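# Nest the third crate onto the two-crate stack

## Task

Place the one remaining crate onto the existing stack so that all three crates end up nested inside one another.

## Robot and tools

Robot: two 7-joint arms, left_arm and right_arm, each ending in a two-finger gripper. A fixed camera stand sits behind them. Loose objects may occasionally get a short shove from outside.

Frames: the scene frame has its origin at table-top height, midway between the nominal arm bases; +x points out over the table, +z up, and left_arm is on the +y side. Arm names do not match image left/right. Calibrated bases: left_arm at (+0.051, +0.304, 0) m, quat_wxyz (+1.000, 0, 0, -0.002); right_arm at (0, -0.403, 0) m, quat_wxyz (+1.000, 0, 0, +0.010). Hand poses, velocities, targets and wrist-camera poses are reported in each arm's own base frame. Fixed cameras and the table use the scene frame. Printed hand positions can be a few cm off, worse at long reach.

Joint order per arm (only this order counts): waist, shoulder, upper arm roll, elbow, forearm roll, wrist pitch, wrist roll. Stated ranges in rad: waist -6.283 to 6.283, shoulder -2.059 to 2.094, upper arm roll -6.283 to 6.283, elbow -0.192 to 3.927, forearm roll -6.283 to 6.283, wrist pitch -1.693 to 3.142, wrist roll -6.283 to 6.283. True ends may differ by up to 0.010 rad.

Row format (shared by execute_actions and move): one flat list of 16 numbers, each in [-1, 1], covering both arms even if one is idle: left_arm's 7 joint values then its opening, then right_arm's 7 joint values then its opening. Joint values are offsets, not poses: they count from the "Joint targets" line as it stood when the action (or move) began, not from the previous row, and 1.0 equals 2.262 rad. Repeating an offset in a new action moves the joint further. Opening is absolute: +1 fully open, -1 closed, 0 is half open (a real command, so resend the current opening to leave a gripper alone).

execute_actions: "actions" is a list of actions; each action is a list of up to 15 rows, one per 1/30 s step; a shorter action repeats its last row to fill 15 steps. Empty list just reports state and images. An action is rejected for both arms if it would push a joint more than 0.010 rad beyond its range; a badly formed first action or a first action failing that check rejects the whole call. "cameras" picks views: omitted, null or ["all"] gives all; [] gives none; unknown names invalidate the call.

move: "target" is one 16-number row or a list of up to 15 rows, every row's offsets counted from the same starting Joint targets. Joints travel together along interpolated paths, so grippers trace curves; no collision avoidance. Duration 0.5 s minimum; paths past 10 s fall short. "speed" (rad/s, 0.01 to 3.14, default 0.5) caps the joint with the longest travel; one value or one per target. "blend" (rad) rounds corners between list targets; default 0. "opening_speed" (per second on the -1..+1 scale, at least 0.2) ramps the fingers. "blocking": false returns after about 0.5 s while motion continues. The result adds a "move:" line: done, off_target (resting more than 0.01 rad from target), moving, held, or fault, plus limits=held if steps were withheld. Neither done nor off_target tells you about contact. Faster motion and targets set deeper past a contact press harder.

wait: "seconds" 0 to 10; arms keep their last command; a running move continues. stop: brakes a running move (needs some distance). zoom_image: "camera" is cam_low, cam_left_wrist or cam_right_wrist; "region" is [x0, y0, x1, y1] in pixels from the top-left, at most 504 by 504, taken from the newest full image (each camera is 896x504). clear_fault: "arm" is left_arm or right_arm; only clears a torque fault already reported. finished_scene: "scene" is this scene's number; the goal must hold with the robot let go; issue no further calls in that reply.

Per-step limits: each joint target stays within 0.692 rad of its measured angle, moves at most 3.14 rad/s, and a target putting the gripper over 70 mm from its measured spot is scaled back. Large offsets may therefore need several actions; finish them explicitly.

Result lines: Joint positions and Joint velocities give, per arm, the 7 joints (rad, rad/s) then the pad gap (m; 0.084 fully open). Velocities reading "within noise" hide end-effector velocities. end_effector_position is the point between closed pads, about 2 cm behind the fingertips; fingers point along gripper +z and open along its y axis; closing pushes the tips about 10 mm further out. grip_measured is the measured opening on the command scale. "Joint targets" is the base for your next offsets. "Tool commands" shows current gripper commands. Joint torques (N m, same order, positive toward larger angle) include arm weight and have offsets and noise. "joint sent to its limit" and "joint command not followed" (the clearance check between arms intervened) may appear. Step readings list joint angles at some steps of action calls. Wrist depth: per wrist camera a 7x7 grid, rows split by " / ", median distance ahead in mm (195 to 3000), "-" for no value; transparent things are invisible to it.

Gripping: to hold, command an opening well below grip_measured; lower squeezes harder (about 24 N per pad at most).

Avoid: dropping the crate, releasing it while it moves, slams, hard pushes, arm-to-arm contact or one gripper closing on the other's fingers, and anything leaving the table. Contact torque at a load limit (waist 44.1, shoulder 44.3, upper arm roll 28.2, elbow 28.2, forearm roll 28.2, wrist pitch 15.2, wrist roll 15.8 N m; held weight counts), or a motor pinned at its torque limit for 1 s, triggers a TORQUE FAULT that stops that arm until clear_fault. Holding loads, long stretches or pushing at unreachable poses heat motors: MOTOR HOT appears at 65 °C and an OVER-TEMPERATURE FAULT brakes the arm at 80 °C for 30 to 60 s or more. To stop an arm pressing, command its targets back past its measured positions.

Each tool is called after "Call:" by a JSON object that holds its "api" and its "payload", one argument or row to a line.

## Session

Call:
{"api": "execute_actions", "payload": {
  "actions": []
}}

Call:
{"api": "zoom_image", "payload": {
  "camera": "cam_low",
  "region": [100, 150, 500, 450]
}}

Scene clock: 0.00 s.
left_arm: end_effector_position=(+0.0497, -0.5211, +0.3479) grip_measured=+1.00 end_effector_quat_wxyz=(-0.533, -0.275, +0.789, -0.137) | right_arm: end_effector_position=(+0.4768, -0.0086, +0.2741) grip_measured=+1.00 end_effector_quat_wxyz=(-0.035, -0.622, +0.711, -0.325)
Joint positions: left_arm=[-1.699 -0.002 0.642 1.102 -1.231 1.331 1.899 0.084] | right_arm=[-0.34 -0.228 0.519 0.878 -0.648 0.884 2.259 0.084]
Joint velocities: within noise
Joint torques (N m): no reading
Motor temperatures (°C): left_arm=[28 27 27 33 37 30 34] | right_arm=[27 35 31 33 29 34 34]
Wrist depth (mm): cam_left_wrist=[2561 - 254 266 1728 1525 1401 / 2612 - 247 223 1741 1585 1417 / 2683 - 238 203 1761 1639 1480 / 2581 - 226 204 1802 1684 1519 / 1781 301 276 213 1880 1743 1575 / 1804 - 255 224 1944 1795 1622 / 1625 - 233 242 1763 1753 679] | cam_right_wrist=[1302 1682 2026 1818 1609 1456 1316 / 1273 1605 1878 1662 1496 1353 1244 / 1230 1562 1761 1580 1414 1293 1191 / 1214 1516 1634 1456 1330 1215 406 / 1186 1469 1537 497 453 420 388 / 1159 1437 1462 472 432 398 369 / 1107 1365 1380 448 412 381 355]
Joint targets: left_arm=[-1.699 -0.002 0.642 1.102 -1.231 1.331 1.899] | right_arm=[-0.340 -0.228 0.519 0.878 -0.648 0.884 2.259]
Tool commands: left_gripper/opening=+1.0 right_gripper/opening=+1.0

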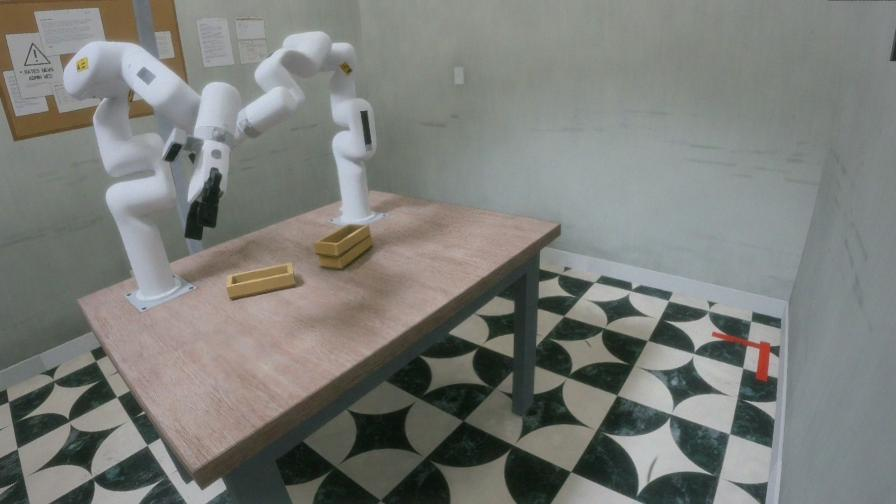

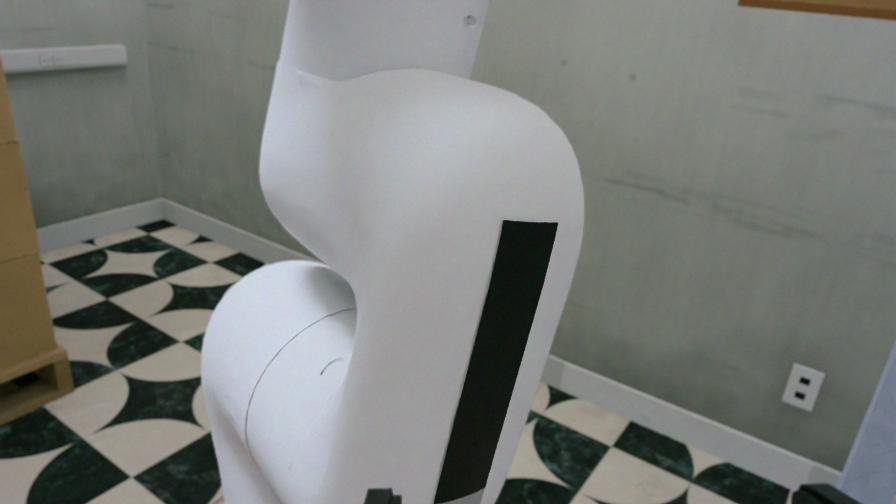

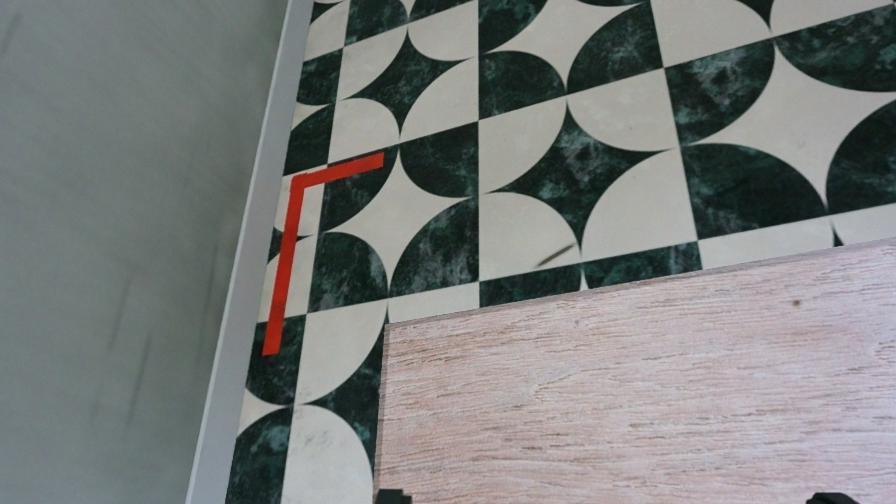

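Scaled by 1.260 from the camera's 896x504 image, which has a finer 1280x720 frame.

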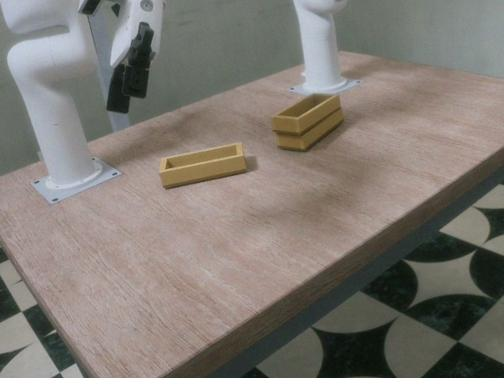

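Call:
{"api": "move", "payload": {
  "target": [
    [0.18,0,0,0,0,0,0,1,-0.22,0,0,0,0,0,0,1],
    [0.2734,-0.0288,-0.2838,0.3607,0.5442,0.2891,-0.6538,1,-0.22,0,0,0,0,0,0,1]
  ],
  "speed": 0.6,
  "blend": [0.1,0]
}}

Scene clock: 7.47 s.
left_arm: end_effector_position=(+0.1843, -0.3449, +0.5201) grip_measured=+1.00 end_effector_quat_wxyz=(+0.000, +0.732, -0.682, +0.000) | right_arm: end_effector_position=(+0.4149, -0.2351, +0.2741) grip_measured=+1.00 end_effector_quat_wxyz=(-0.114, -0.428, +0.842, -0.307)
Joint positions: left_arm=[-1.08 -0.067 0.001 1.918 -0.001 1.985 0.42 0.084] | right_arm=[-0.837 -0.228 0.519 0.878 -0.648 0.884 2.259 0.084]
Joint velocities: within noise
Joint torques (N m): left_arm=[9.09 -27.13 -1.35 19.25 1.21 -0.49 -1.27] | right_arm=[-8.6 -10.75 -3.07 20.97 -0.45 -1.86 0.05]
Motor temperatures (°C): left_arm=[28 28 27 35 37 30 35] | right_arm=[27 36 31 35 29 34 34]
Wrist depth (mm): cam_left_wrist=[641 644 643 647 647 647 651 / 643 643 644 647 648 648 649 / 642 645 646 636 648 647 649 / 644 645 645 647 649 650 651 / 645 647 646 648 650 653 651 / 646 647 646 609 651 652 652 / 645 648 648 604 650 651 653] | cam_right_wrist=[2165 2286 1493 1577 1622 1449 1319 / 2311 2188 1883 1680 1493 1362 1245 / 2172 2002 1757 1580 1405 1280 1186 / 1948 1839 1630 1463 1325 1212 1125 / 1780 1713 1534 1387 1265 1162 1071 / 1628 1578 1439 1290 1179 1098 1024 / 1467 1490 1351 1232 1135 1054 968]
Joint targets: left_arm=[-1.080 -0.067 0.000 1.918 0.000 1.985 0.420] | right_arm=[-0.837 -0.228 0.519 0.878 -0.648 0.884 2.259]
move: done

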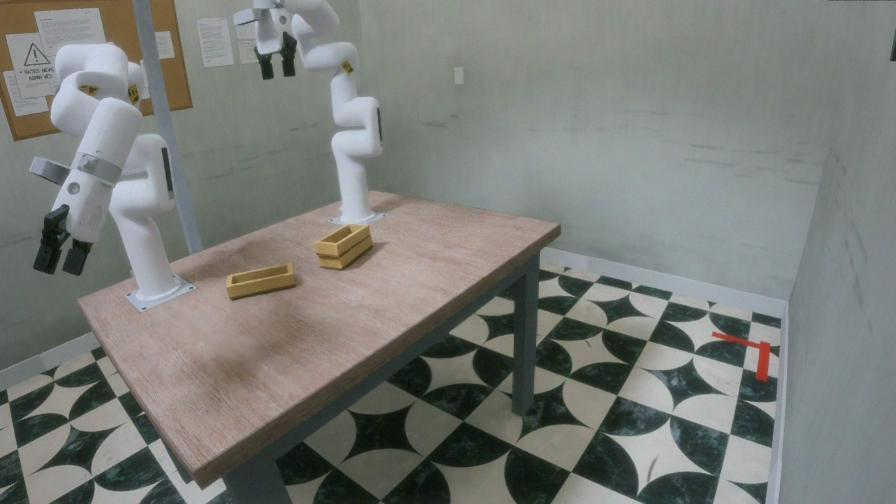

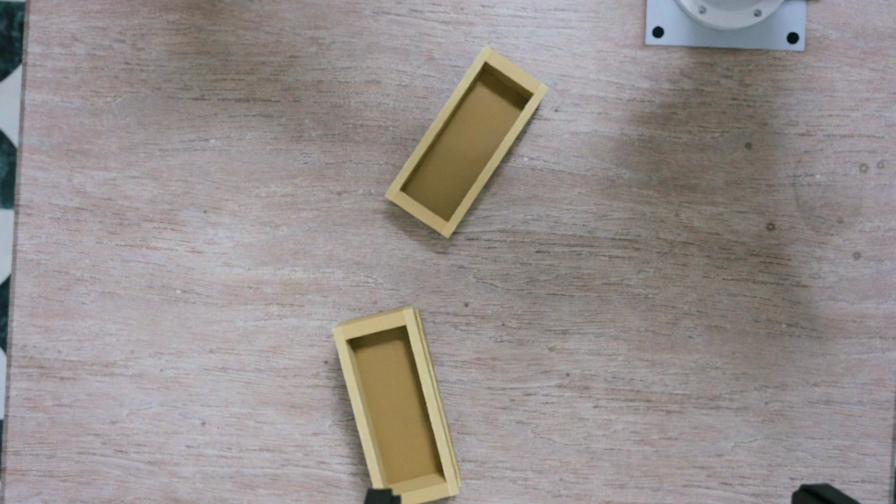

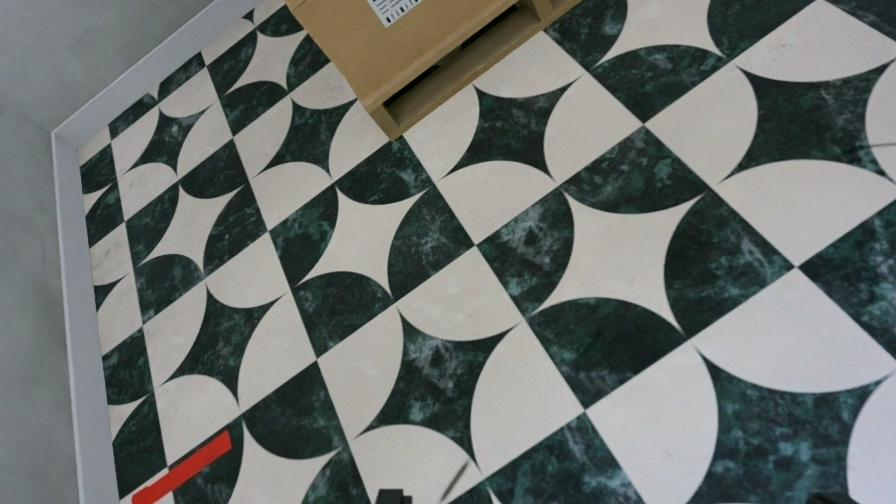

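Call:
{"api": "move", "payload": {
  "target": [-0.0446,0.1433,0,-0.2466,0,-0.3898,0.2136,1,0,0,0,0,0,0,0,1],
  "speed": 0.4,
  "cameras": ["cam_low","cam_left_wrist"]
}}

Call:
{"api": "zoom_image", "payload": {
  "camera": "cam_left_wrist",
  "region": [392, 100, 796, 504]
}}

Scene clock: 13.70 s.
left_arm: end_effector_position=(+0.2061, -0.5011, +0.2004) grip_measured=+1.00 end_effector_quat_wxyz=(+0.000, -0.505, +0.863, +0.000) | right_arm: end_effector_position=(+0.4149, -0.2351, +0.2741) grip_measured=+1.00 end_effector_quat_wxyz=(-0.114, -0.428, +0.842, -0.307)
Joint positions: left_arm=[-1.181 0.257 0 1.36 0 1.103 0.903 0.084] | right_arm=[-0.837 -0.228 0.519 0.878 -0.648 0.884 2.259 0.084]
Joint velocities: within noise
Joint torques (N m): left_arm=[-9.82 -24.55 -1.03 16.84 0.83 -5.12 1.45] | right_arm=[-7.63 -10.69 -3.09 21.07 -0.42 -1.88 -0.04]
Motor temperatures (°C): left_arm=[28 28 27 35 37 30 35] | right_arm=[27 36 31 36 29 34 34]
Wrist depth (mm): cam_left_wrist=[327 327 327 329 329 329 330 / 327 327 328 328 329 330 331 / 327 327 328 328 329 330 330 / 327 328 328 318 318 329 331 / 328 328 328 318 319 330 331 / 328 328 329 319 319 330 331 / 327 328 329 318 319 330 331] | cam_right_wrist=[2135 2309 1493 1584 1607 1448 1322 / 2301 2180 1902 1674 1499 1356 1234 / 2163 2020 1767 1572 1413 1298 1186 / 1941 1836 1625 1457 1322 1212 1121 / 1766 1710 1527 1383 1265 1158 1074 / 1625 1582 1438 1296 1189 1093 1020 / 1477 1484 1357 1241 1140 1055 976]
Joint targets: left_arm=[-1.181 0.257 0.000 1.360 0.000 1.103 0.903] | right_arm=[-0.837 -0.228 0.519 0.878 -0.648 0.884 2.259]
move: done
Images, in order (width x height): cam_low 896x504, cam_left_wrist 896x504.

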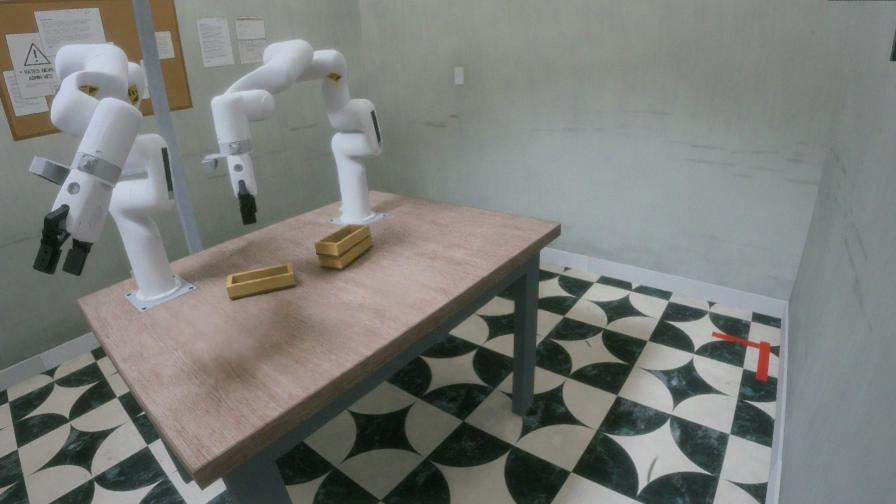

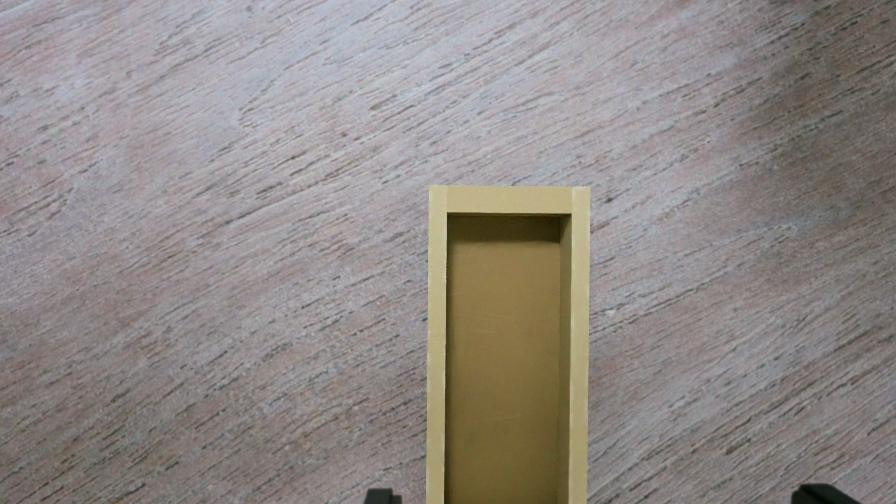

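Scaled by 1.248 from the camera's 896x504 image, which has a finer 1280x720 frame.

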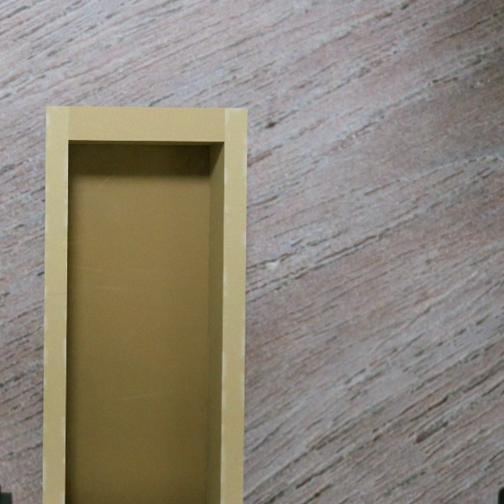

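Call:
{"api": "move", "payload": {
  "target": [0.0008,0.0791,0,-0.0556,0,-0.1347,0.0034,1,0,0,0,0,0,0,0,1],
  "speed": 0.2,
  "cameras": ["cam_left_wrist"]
}}

Scene clock: 17.93 s.
left_arm: end_effector_position=(+0.2088, -0.5052, +0.0755) grip_measured=+1.00 end_effector_quat_wxyz=(+0.000, -0.502, +0.865, +0.000) | right_arm: end_effector_position=(+0.4149, -0.2351, +0.2741) grip_measured=+1.00 end_effector_quat_wxyz=(-0.114, -0.428, +0.842, -0.307)
Joint positions: left_arm=[-1.179 0.436 0 1.234 0 0.799 0.911 0.084] | right_arm=[-0.837 -0.228 0.519 0.878 -0.648 0.884 2.259 0.084]
Joint velocities: within noise
Joint torques (N m): left_arm=[8.92 -27.19 -0.7 14.84 0.69 -4.99 1.56] | right_arm=[-7.04 -10.69 -2.93 21.06 -0.34 -1.84 0.09]
Motor temperatures (°C): left_arm=[28 28 27 36 37 30 35] | right_arm=[27 36 31 36 29 34 34]
Wrist depth (mm): cam_left_wrist=[203 203 204 204 204 204 205 / 203 204 204 204 204 205 205 / 203 204 204 - - 205 205 / 203 204 204 - - 205 205 / 204 204 204 - - 205 206 / 203 204 204 - - 205 206 / 204 204 205 - - 205 206] | cam_right_wrist=[2159 2314 1509 1594 1609 1448 1311 / 2296 2180 1906 1673 1487 1353 1233 / 2122 2030 1778 1569 1418 1284 1179 / 1924 1842 1622 1461 1331 1213 1121 / 1755 1712 1530 1389 1262 1157 1074 / 1628 1573 1426 1296 1189 1097 1021 / 1477 1499 1346 1236 1143 1055 979]
Joint targets: left_arm=[-1.179 0.436 0.000 1.234 0.000 0.799 0.911] | right_arm=[-0.837 -0.228 0.519 0.878 -0.648 0.884 2.259]
move: done
Images, in order (width x height): cam_left_wrist 896x504.

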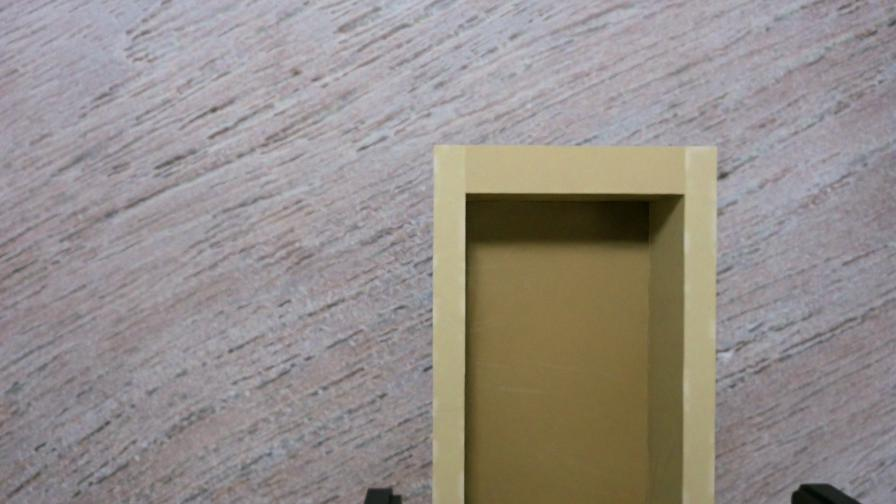

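Call:
{"api": "move", "payload": {
  "target": [0,0.0361,0,-0.0070,0,-0.0431,0,1,0,0,0,0,0,0,0,1],
  "speed": 0.08,
  "cameras": ["cam_left_wrist"]
}}

Call:
{"api": "move", "payload": {
  "target": [0,0,0,0,0,0,0,0,0,0,0,0,0,0,0,1],
  "opening_speed": 0.3,
  "cameras": ["cam_left_wrist","cam_low"]
}}

Scene clock: 21.00 s.
left_arm: end_effector_position=(+0.2088, -0.5052, +0.0325) grip_measured=+1.00 end_effector_quat_wxyz=(+0.000, -0.502, +0.865, +0.000) | right_arm: end_effector_position=(+0.4149, -0.2351, +0.2741) grip_measured=+1.00 end_effector_quat_wxyz=(-0.114, -0.428, +0.842, -0.307)
Joint positions: left_arm=[-1.179 0.517 0 1.219 0 0.701 0.911 0.084] | right_arm=[-0.837 -0.228 0.519 0.878 -0.648 0.884 2.259 0.084]
Joint velocities: within noise
Joint torques (N m): left_arm=[8.63 -28.31 -0.44 13.9 0.44 -5.07 1.5] | right_arm=[-6.65 -10.59 -3.04 21.02 -0.39 -1.84 0]
Motor temperatures (°C): left_arm=[28 28 27 36 37 30 35] | right_arm=[27 36 31 37 29 34 34]
Wrist depth (mm): cam_left_wrist=[- - - - - - - / - - - - - - - / - - - - - - - / - - - - - - - / - - - - - - - / - - - - - - - / - - - - - - -] | cam_right_wrist=[2168 2298 1494 1582 1609 1442 1314 / 2311 2177 1898 1667 1503 1358 1240 / 2152 2016 1757 1564 1414 1286 1183 / 1927 1843 1623 1462 1326 1208 1120 / 1760 1716 1533 1388 1259 1161 1076 / 1616 1581 1428 1294 1189 1098 1023 / 1471 1484 1350 1233 1136 1055 971]
Joint targets: left_arm=[-1.179 0.518 0.000 1.218 0.000 0.701 0.911] | right_arm=[-0.837 -0.228 0.519 0.878 -0.648 0.884 2.259]
move: done
Images, in order (width x height): cam_left_wrist 896x504.

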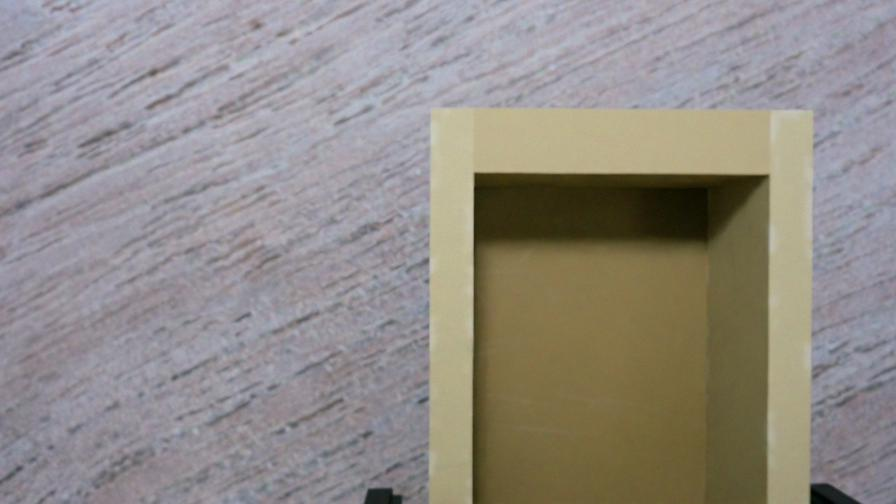

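Scene clock: 24.53 s.
left_arm: end_effector_position=(+0.2088, -0.5052, +0.0324) grip_measured=+0.68 end_effector_quat_wxyz=(+0.000, -0.502, +0.865, +0.000) | right_arm: end_effector_position=(+0.4149, -0.2351, +0.2741) grip_measured=+1.00 end_effector_quat_wxyz=(-0.114, -0.428, +0.842, -0.307)
Joint positions: left_arm=[-1.179 0.518 0 1.218 0 0.701 0.911 0.072] | right_arm=[-0.837 -0.228 0.519 0.878 -0.648 0.884 2.259 0.084]
Joint velocities: within noise
Joint torques (N m): left_arm=[8.27 -28.86 -0.17 14.99 0.32 -3.69 1.54] | right_arm=[-6.33 -10.55 -3.01 21.03 -0.31 -1.82 0.03]
Motor temperatures (°C): left_arm=[28 28 27 36 37 30 35] | right_arm=[27 36 31 37 29 34 34]
Wrist depth (mm): cam_left_wrist=[- - - - - - - / - - - - - - - / - - - - - - - / - - - - - - - / - - - - - - - / - - - - - - - / - - - - - - -] | cam_right_wrist=[2149 2294 1498 1574 1610 1444 1320 / 2301 2165 1912 1667 1497 1354 1237 / 2164 2039 1755 1575 1417 1284 1179 / 1927 1831 1625 1465 1333 1219 1120 / 1782 1713 1529 1382 1264 1156 1071 / 1608 1584 1425 1293 1193 1098 1028 / 1468 1478 1353 1238 1131 1054 973]
Joint targets: left_arm=[-1.179 0.518 0.000 1.218 0.000 0.701 0.911] | right_arm=[-0.837 -0.228 0.519 0.878 -0.648 0.884 2.259]
move: done
Images, in order (width x height): cam_low 896x504, cam_left_wrist 896x504.

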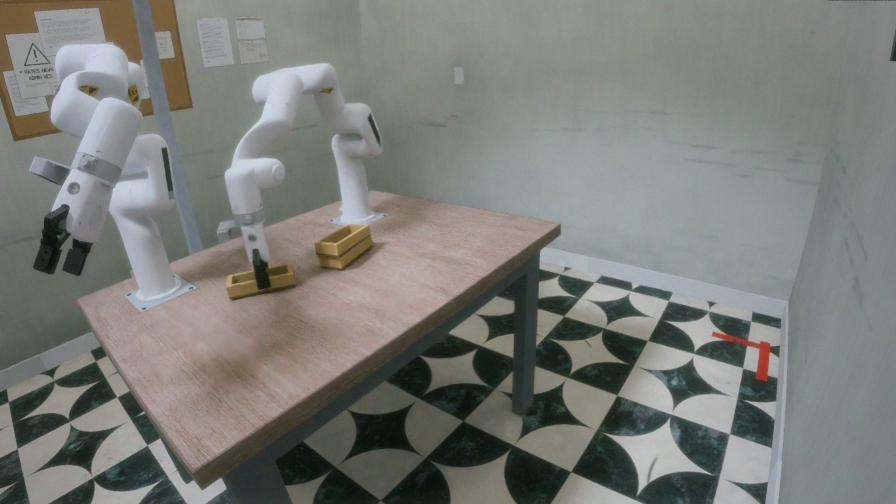

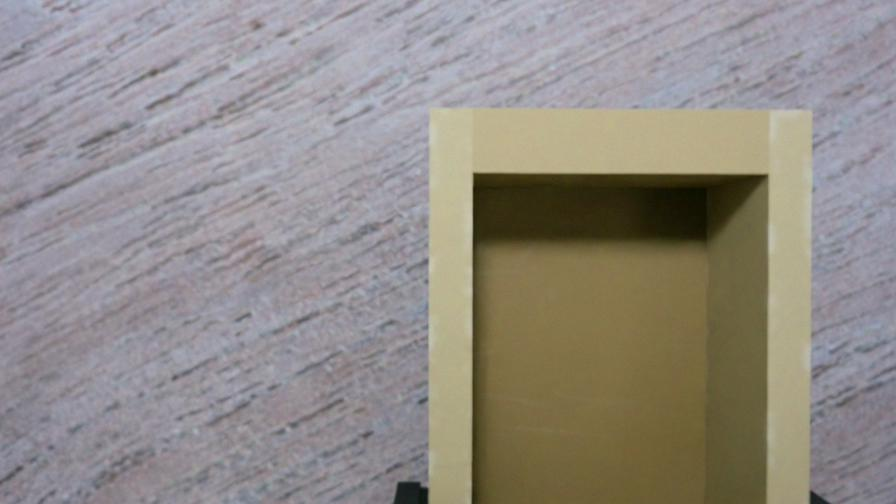

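Call:
{"api": "move", "payload": {
  "target": [
    [0,-0.0363,0,0.0071,0,0.0429,0,0,0,0,0,0,0,0,0,1],
    [0,-0.115,0,0.0628,0,0.1777,0,0,0,0,0,0,0,0,0,1],
    [0.2131,-0.4954,0,-0.2548,0,0.2404,-0.1547,0,0,0,0,0,0,0,0,1]
  ],
  "speed": [0.12,0.25,0.4],
  "blend": [0.03,0.05,0],
  "cameras": ["cam_low","cam_left_wrist"]
}}

Call:
{"api": "zoom_image", "payload": {
  "camera": "cam_left_wrist",
  "region": [400, 0, 700, 140]
}}

Scene clock: 31.57 s.
left_arm: end_effector_position=(+0.2319, -0.1942, +0.2505) grip_measured=+0.68 end_effector_quat_wxyz=(+0.000, +0.809, -0.588, +0.000) | right_arm: end_effector_position=(+0.4149, -0.2351, +0.2741) grip_measured=+1.00 end_effector_quat_wxyz=(-0.114, -0.428, +0.842, -0.307)
Joint positions: left_arm=[-0.697 -0.603 0 0.642 0 1.245 0.561 0.072] | right_arm=[-0.837 -0.228 0.519 0.878 -0.648 0.884 2.259 0.084]
Joint velocities: within noise
Joint torques (N m): left_arm=[8.99 -16.71 0.97 17.52 0.05 -0.65 -1.38] | right_arm=[-5.15 -10.53 -3.02 21 -0.22 -1.91 -0.01]
Motor temperatures (°C): left_arm=[29 28 27 36 37 30 35] | right_arm=[27 36 31 37 29 34 34]
Wrist depth (mm): cam_left_wrist=[377 377 378 378 379 380 381 / 377 377 378 328 328 380 381 / 377 377 - - - - 380 / 377 378 - - - - 381 / 378 378 - - - - 381 / 377 377 - - - - 382 / 377 378 - - - - 382] | cam_right_wrist=[2141 2297 1498 1581 1599 1452 1310 / 2327 2174 1901 1676 1512 1355 1240 / 2151 2013 1764 1568 1409 1286 1190 / 1942 1844 1633 1466 1316 1221 1126 / 1762 1717 1527 1388 1260 1159 1073 / 1617 1580 1430 1302 1185 1101 1026 / 1464 1492 1346 1243 1136 1053 973]
Joint targets: left_arm=[-0.697 -0.603 0.000 0.642 0.000 1.245 0.561] | right_arm=[-0.837 -0.228 0.519 0.878 -0.648 0.884 2.259]
move: done
Images, in order (width x height): cam_low 896x504, cam_left_wrist 896x504.

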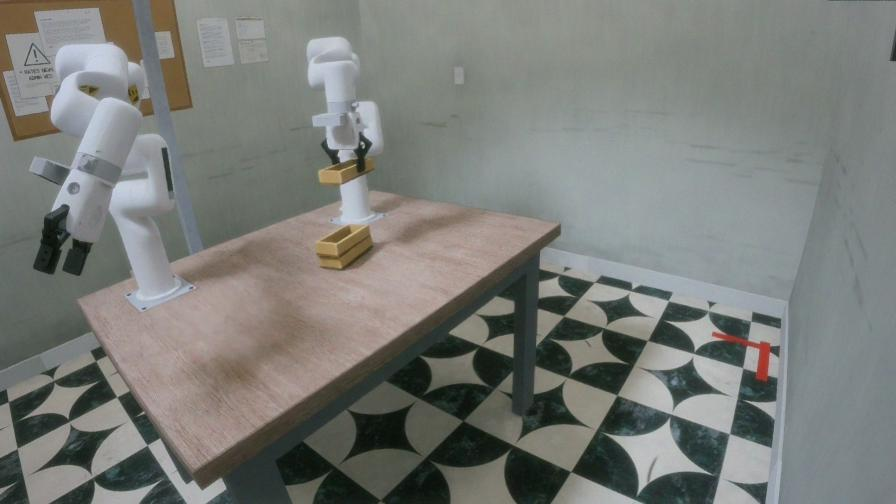

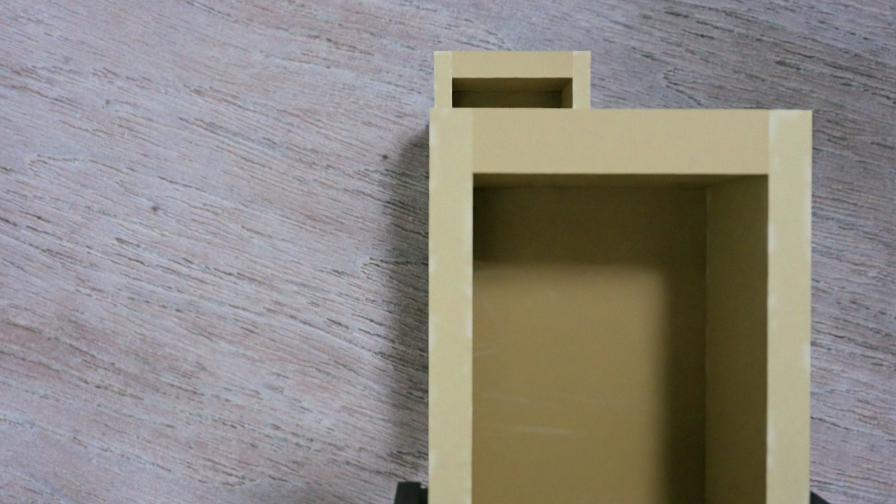

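Scaled by 1.680 from the camera's 896x504 image, which has a finer 1280x720 frame.

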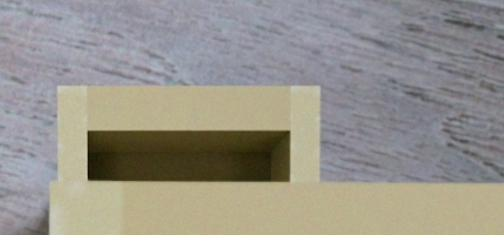

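Call:
{"api": "move", "payload": {
  "target": [-0.0168,0.0818,0,-0.0597,0,-0.1415,-0.0172,0,0,0,0,0,0,0,0,1],
  "speed": 0.15,
  "cameras": ["cam_left_wrist"]
}}

Call:
{"api": "zoom_image", "payload": {
  "camera": "cam_left_wrist",
  "region": [400, 0, 700, 140]
}}

Scene clock: 37.17 s.
left_arm: end_effector_position=(+0.2413, -0.2181, +0.1605) grip_measured=+0.68 end_effector_quat_wxyz=(+0.000, +0.809, -0.588, +0.000) | right_arm: end_effector_position=(+0.4149, -0.2351, +0.2741) grip_measured=+1.00 end_effector_quat_wxyz=(-0.114, -0.428, +0.842, -0.307)
Joint positions: left_arm=[-0.735 -0.418 0 0.507 0 0.925 0.522 0.072] | right_arm=[-0.837 -0.228 0.519 0.878 -0.648 0.884 2.259 0.084]
Joint velocities: within noise
Joint torques (N m): left_arm=[-9.91 -5.11 0.76 16.39 -0.33 -5.21 -1.25] | right_arm=[-4.26 -10.49 -3.04 21.09 -0.28 -1.87 0.03]
Motor temperatures (°C): left_arm=[29 28 27 36 37 30 35] | right_arm=[27 36 31 38 29 34 34]
Wrist depth (mm): cam_left_wrist=[288 288 289 289 290 290 290 / 287 288 288 218 218 290 291 / 288 288 - - - - 291 / 288 288 - - - - 291 / 288 289 - - - - 291 / 288 289 - - - - 292 / 288 289 - - - - 291] | cam_right_wrist=[2151 2289 1498 1588 1626 1451 1318 / 2339 2192 1914 1671 1504 1362 1238 / 2150 2023 1756 1573 1411 1297 1179 / 1937 1817 1624 1452 1324 1218 1118 / 1765 1718 1526 1395 1259 1155 1075 / 1619 1578 1433 1300 1195 1095 1019 / 1468 1492 1353 1233 1141 1056 969]
Joint targets: left_arm=[-0.735 -0.418 0.000 0.507 0.000 0.925 0.522] | right_arm=[-0.837 -0.228 0.519 0.878 -0.648 0.884 2.259]
move: done
Images, in order (width x height): cam_left_wrist 896x504.

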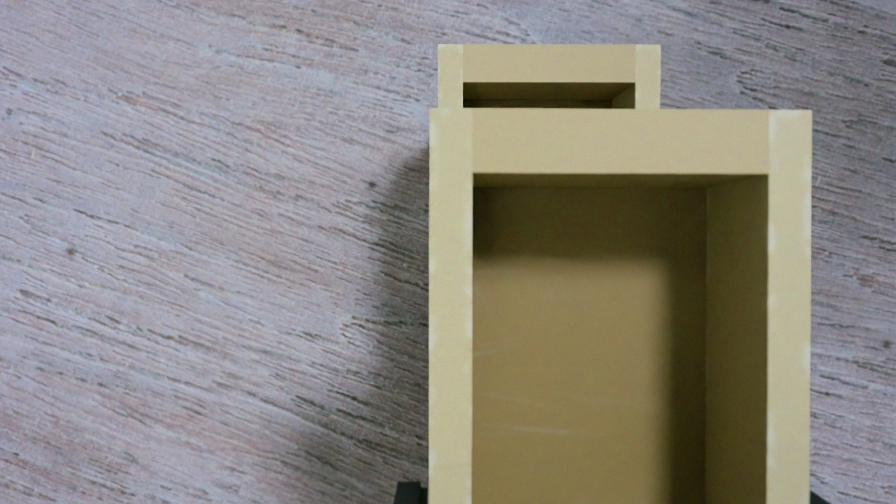

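Scaled by 1.680 from the camera's 896x504 image, which has a finer 1280x720 frame.

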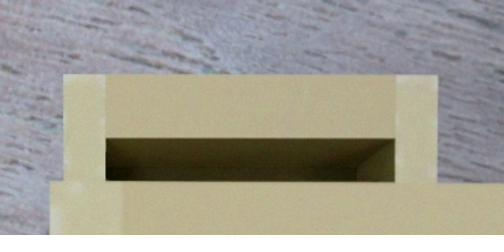

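Call:
{"api": "move", "payload": {
  "target": [-0.0253,0.09,0,0.0234,0,-0.0666,-0.0252,0,0,0,0,0,0,0,0,1],
  "speed": 0.12,
  "cameras": ["cam_left_wrist","cam_low"]
}}

Call:
{"api": "zoom_image", "payload": {
  "camera": "cam_low",
  "region": [305, 200, 385, 280]
}}

Scene clock: 41.27 s.
left_arm: end_effector_position=(+0.2528, -0.2562, +0.1224) grip_measured=+0.68 end_effector_quat_wxyz=(+0.000, +0.809, -0.588, +0.000) | right_arm: end_effector_position=(+0.4149, -0.2351, +0.2741) grip_measured=+1.00 end_effector_quat_wxyz=(-0.114, -0.428, +0.842, -0.307)
Joint positions: left_arm=[-0.792 -0.215 0 0.56 0 0.774 0.465 0.072] | right_arm=[-0.837 -0.228 0.519 0.878 -0.648 0.884 2.259 0.084]
Joint velocities: within noise
Joint torques (N m): left_arm=[-9.89 -9.53 0.7 21.36 -0.33 -5.24 -1.29] | right_arm=[-3.65 -10.51 -2.82 20.98 -0.29 -1.84 0.02]
Motor temperatures (°C): left_arm=[29 28 27 36 37 31 35] | right_arm=[27 36 31 38 29 34 34]
Wrist depth (mm): cam_left_wrist=[250 250 251 251 251 252 252 / 250 250 251 251 251 252 252 / 250 251 - - - - 253 / 250 251 - - - - 253 / 250 251 - - - - 253 / 251 251 - - - - 253 / 251 251 - - - - 253] | cam_right_wrist=[2130 2287 1498 1582 1608 1461 1312 / 2319 2178 1905 1675 1499 1361 1237 / 2170 2047 1771 1567 1421 1291 1183 / 1949 1827 1624 1461 1323 1216 1116 / 1765 1711 1521 1384 1260 1159 1074 / 1609 1584 1418 1300 1189 1109 1017 / 1467 1477 1354 1239 1141 1059 973]
Joint targets: left_arm=[-0.792 -0.214 0.000 0.560 0.000 0.774 0.465] | right_arm=[-0.837 -0.228 0.519 0.878 -0.648 0.884 2.259]
move: done
Images, in order (width x height): cam_low 896x504, cam_left_wrist 896x504.

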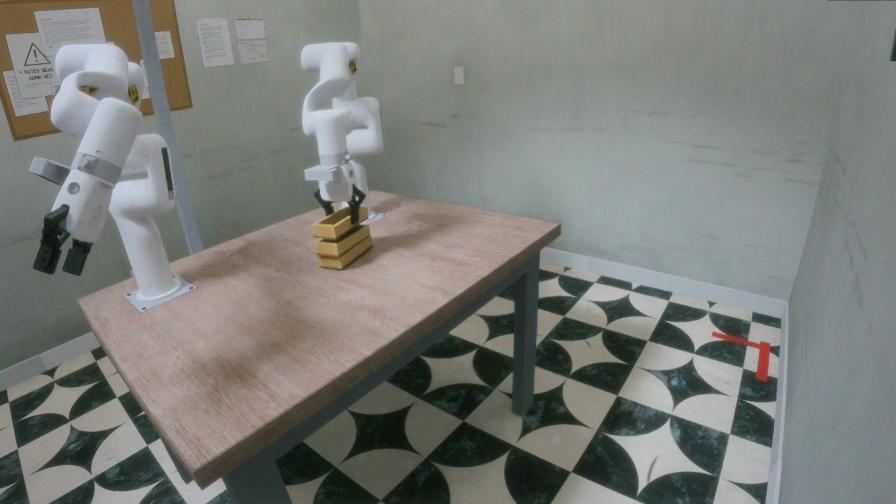

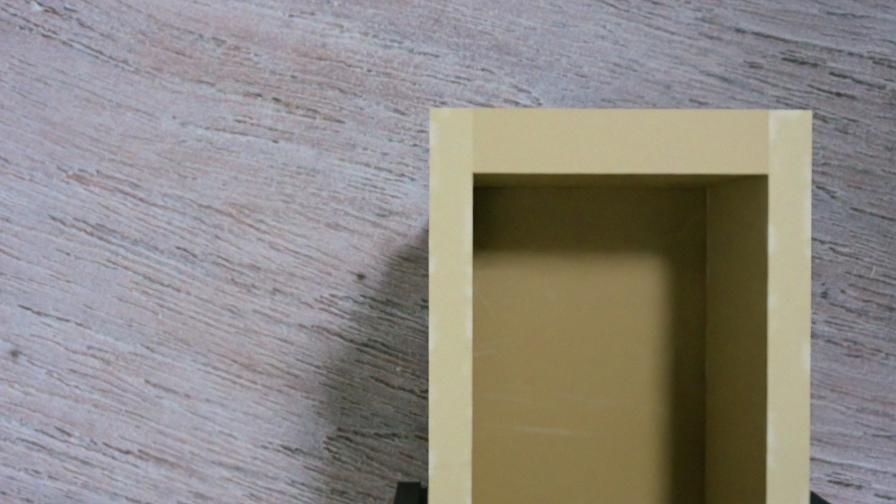

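Scaled by 6.300 from the camera's 896x504 image, which has a finer 1280x720 frame.

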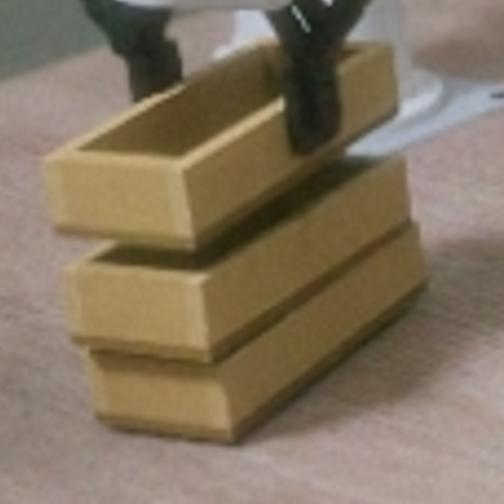

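Call:
{"api": "zoom_image", "payload": {
  "camera": "cam_low",
  "region": [312, 230, 352, 275]
}}

Call:
{"api": "zoom_image", "payload": {
  "camera": "cam_low",
  "region": [340, 210, 380, 255]
}}

Scaled by 11.200 from the camera's 896x504 image, which has a finer 1280x720 frame.

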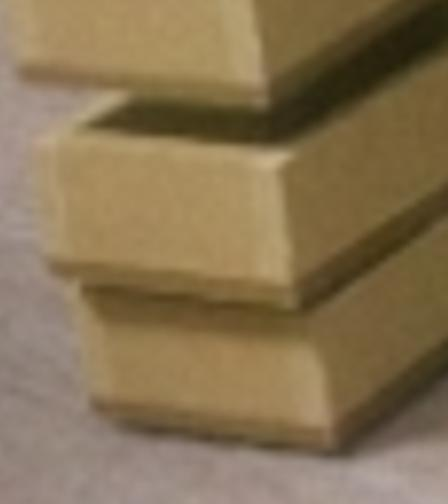

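Scaled by 11.200 from the camera's 896x504 image, which has a finer 1280x720 frame.

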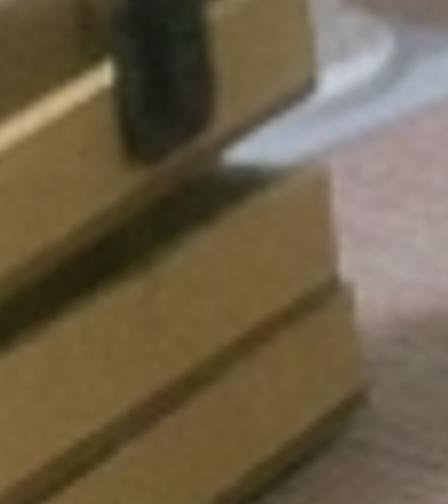

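Call:
{"api": "move", "payload": {
  "target": [
    [0.0252,-0.0902,0,-0.0234,0,0.0668,0.0252,0,0,0,0,0,0,0,0,1],
    [0.042,-0.172,0,0.0363,0,0.2082,0.0424,0,0,0,0,0,0,0,0,1],
    [-0.1711,0.2087,0,0.3537,0,0.1454,0.1972,0,0,0,0,0,0,0,0,1]
  ],
  "speed": [0.2,0.3,0.4],
  "blend": [0.02,0.08,0],
  "cameras": ["cam_low","cam_left_wrist"]
}}

Call:
{"api": "zoom_image", "payload": {
  "camera": "cam_low",
  "region": [305, 200, 385, 280]
}}

Scene clock: 51.13 s.
left_arm: end_effector_position=(+0.2069, -0.5008, +0.2000) grip_measured=+0.68 end_effector_quat_wxyz=(+0.000, -0.502, +0.865, +0.000) | right_arm: end_effector_position=(+0.4149, -0.2351, +0.2741) grip_measured=+1.00 end_effector_quat_wxyz=(-0.114, -0.428, +0.842, -0.307)
Joint positions: left_arm=[-1.179 0.257 0 1.36 0 1.103 0.911 0.072] | right_arm=[-0.837 -0.228 0.519 0.878 -0.648 0.884 2.259 0.084]
Joint velocities: within noise
Joint torques (N m): left_arm=[-9.92 -24.93 0.09 23.76 -0.28 -5.17 1.47] | right_arm=[-2.55 -10.56 -2.91 21.06 -0.27 -1.9 -0.04]
Motor temperatures (°C): left_arm=[29 28 27 37 37 31 35] | right_arm=[27 36 31 38 29 34 34]
Wrist depth (mm): cam_left_wrist=[326 326 327 328 328 329 330 / 326 327 327 328 329 329 330 / 326 327 - - - - 330 / 326 327 - - - - 330 / 327 327 - - - - 331 / 327 327 - - - - 331 / 327 328 - - - - 331] | cam_right_wrist=[2129 2309 1502 1581 1624 1449 1316 / 2288 2166 1884 1674 1488 1353 1242 / 2125 2016 1778 1581 1416 1284 1181 / 1955 1844 1625 1457 1330 1211 1115 / 1767 1714 1533 1390 1259 1161 1074 / 1617 1589 1431 1300 1195 1096 1023 / 1475 1497 1362 1241 1145 1051 972]
Joint targets: left_arm=[-1.179 0.258 0.000 1.360 0.000 1.103 0.911] | right_arm=[-0.837 -0.228 0.519 0.878 -0.648 0.884 2.259]
move: done
Images, in order (width x height): cam_low 896x504, cam_left_wrist 896x504.

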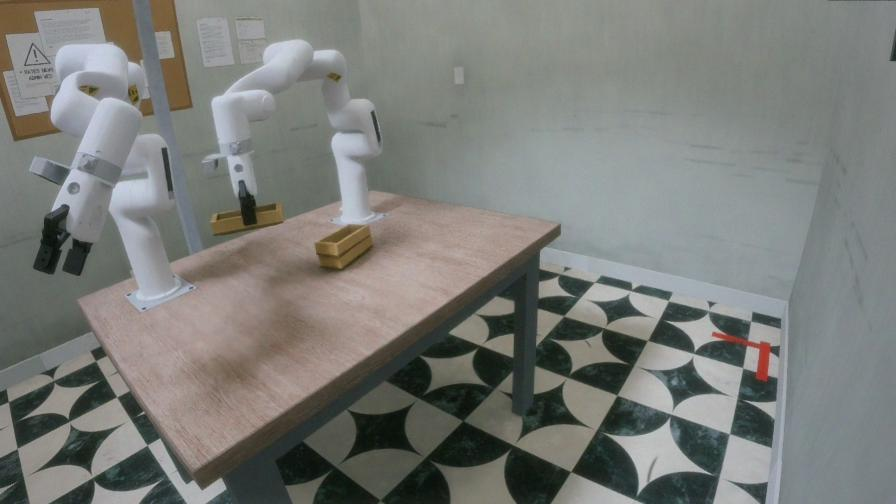

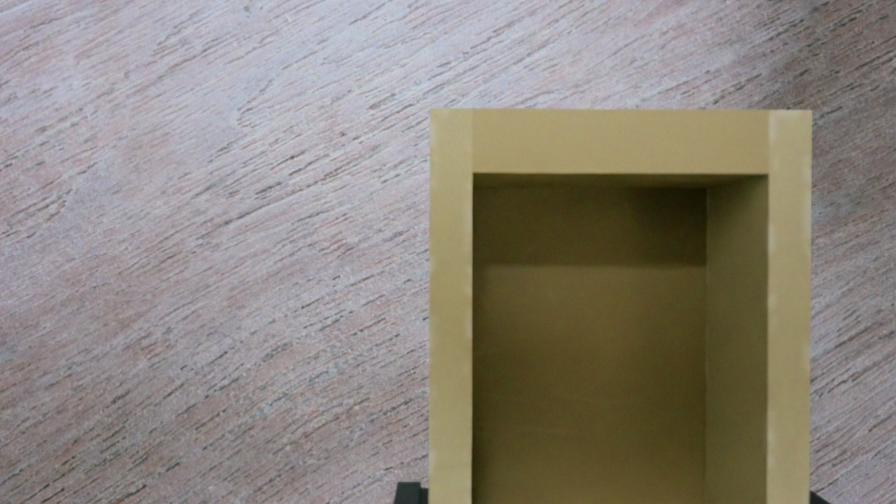

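Scaled by 6.300 from the camera's 896x504 image, which has a finer 1280x720 frame.

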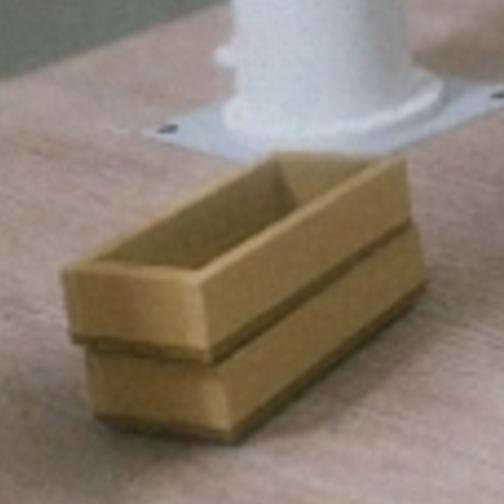

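Call:
{"api": "move", "payload": {
  "target": [
    [0,0.0787,0,-0.0557,0,-0.1348,0,0,0,0,0,0,0,0,0,1],
    [0,0.1149,0,-0.0623,0,-0.1777,0,0,0,0,0,0,0,0,0,1]
  ],
  "speed": [0.2,0.05],
  "cameras": ["cam_low"]
}}

Call:
{"api": "move", "payload": {
  "target": [0,0,0,0,0,0,0,1,0,0,0,0,0,0,0,1],
  "opening_speed": 0.4,
  "cameras": ["cam_left_wrist"]
}}

Scene clock: 56.03 s.
left_arm: end_effector_position=(+0.2088, -0.5055, +0.0327) grip_measured=+0.68 end_effector_quat_wxyz=(+0.000, -0.502, +0.865, +0.000) | right_arm: end_effector_position=(+0.4149, -0.2351, +0.2741) grip_measured=+1.00 end_effector_quat_wxyz=(-0.114, -0.428, +0.842, -0.307)
Joint positions: left_arm=[-1.179 0.517 0 1.219 0 0.701 0.911 0.072] | right_arm=[-0.837 -0.228 0.519 0.878 -0.648 0.884 2.259 0.084]
Joint velocities: within noise
Joint torques (N m): left_arm=[-9.21 -28.63 -0.09 14.42 -0.24 -5.34 1.43] | right_arm=[-1.89 -10.54 -2.81 21.08 -0.27 -1.86 0.02]
Motor temperatures (°C): left_arm=[29 28 27 37 37 31 35] | right_arm=[27 36 31 38 29 34 34]
Wrist depth (mm): cam_left_wrist=[- - - - - - - / - - - - - - - / - - - - - - - / - - - - - - - / - - - - - - - / - - - - - - - / - - - - - - -] | cam_right_wrist=[2167 2294 1498 1577 1606 1452 1322 / 2307 2186 1876 1655 1499 1347 1236 / 2146 2016 1771 1575 1411 1279 1185 / 1939 1850 1622 1470 1332 1220 1116 / 1782 1723 1518 1386 1262 1158 1070 / 1616 1591 1430 1294 1192 1094 1021 / 1463 1493 1351 1235 1141 1050 969]
Joint targets: left_arm=[-1.179 0.518 0.000 1.219 0.000 0.701 0.911] | right_arm=[-0.837 -0.228 0.519 0.878 -0.648 0.884 2.259]
move: done
Images, in order (width x height): cam_low 896x504.

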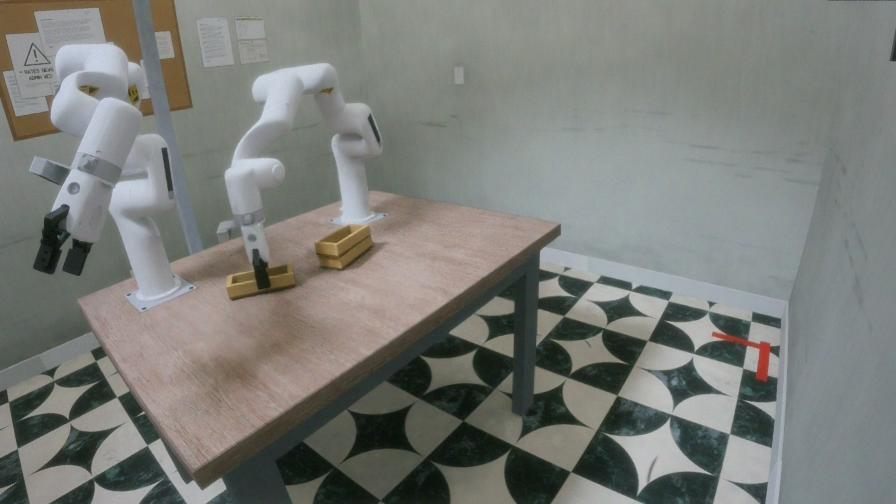

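Scene clock: 58.80 s.
left_arm: end_effector_position=(+0.2088, -0.5055, +0.0326) grip_measured=+1.00 end_effector_quat_wxyz=(+0.000, -0.502, +0.865, +0.000) | right_arm: end_effector_position=(+0.4149, -0.2351, +0.2741) grip_measured=+1.00 end_effector_quat_wxyz=(-0.114, -0.428, +0.842, -0.307)
Joint positions: left_arm=[-1.179 0.518 0 1.219 0 0.701 0.911 0.084] | right_arm=[-0.837 -0.228 0.519 0.878 -0.648 0.884 2.259 0.084]
Joint velocities: within noise
Joint torques (N m): left_arm=[-8.95 -29.57 -0.23 15.27 -0.29 -4.69 1.47] | right_arm=[-1.5 -10.53 -2.86 21.06 -0.16 -1.86 -0.04]
Motor temperatures (°C): left_arm=[29 28 27 37 37 31 35] | right_arm=[27 36 31 38 29 34 34]
Wrist depth (mm): cam_left_wrist=[- - - - - - - / - - - - - - - / - - - - - - - / - - - - - - - / - - - - - - - / - - - - - - - / - - - - - - -] | cam_right_wrist=[2141 2299 1505 1585 1608 1445 1309 / 2320 2184 1903 1673 1504 1357 1227 / 2158 2021 1764 1566 1417 1289 1181 / 1915 1839 1625 1462 1322 1211 1119 / 1774 1727 1528 1377 1260 1162 1075 / 1610 1590 1438 1296 1192 1102 1020 / 1455 1476 1353 1233 1137 1055 973]
Joint targets: left_arm=[-1.179 0.518 0.000 1.219 0.000 0.701 0.911] | right_arm=[-0.837 -0.228 0.519 0.878 -0.648 0.884 2.259]
move: done
Images, in order (width x height): cam_left_wrist 896x504.

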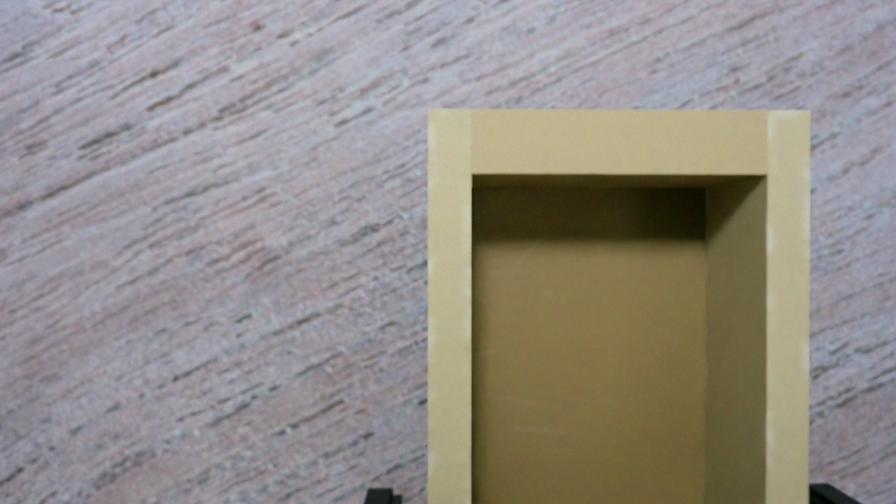

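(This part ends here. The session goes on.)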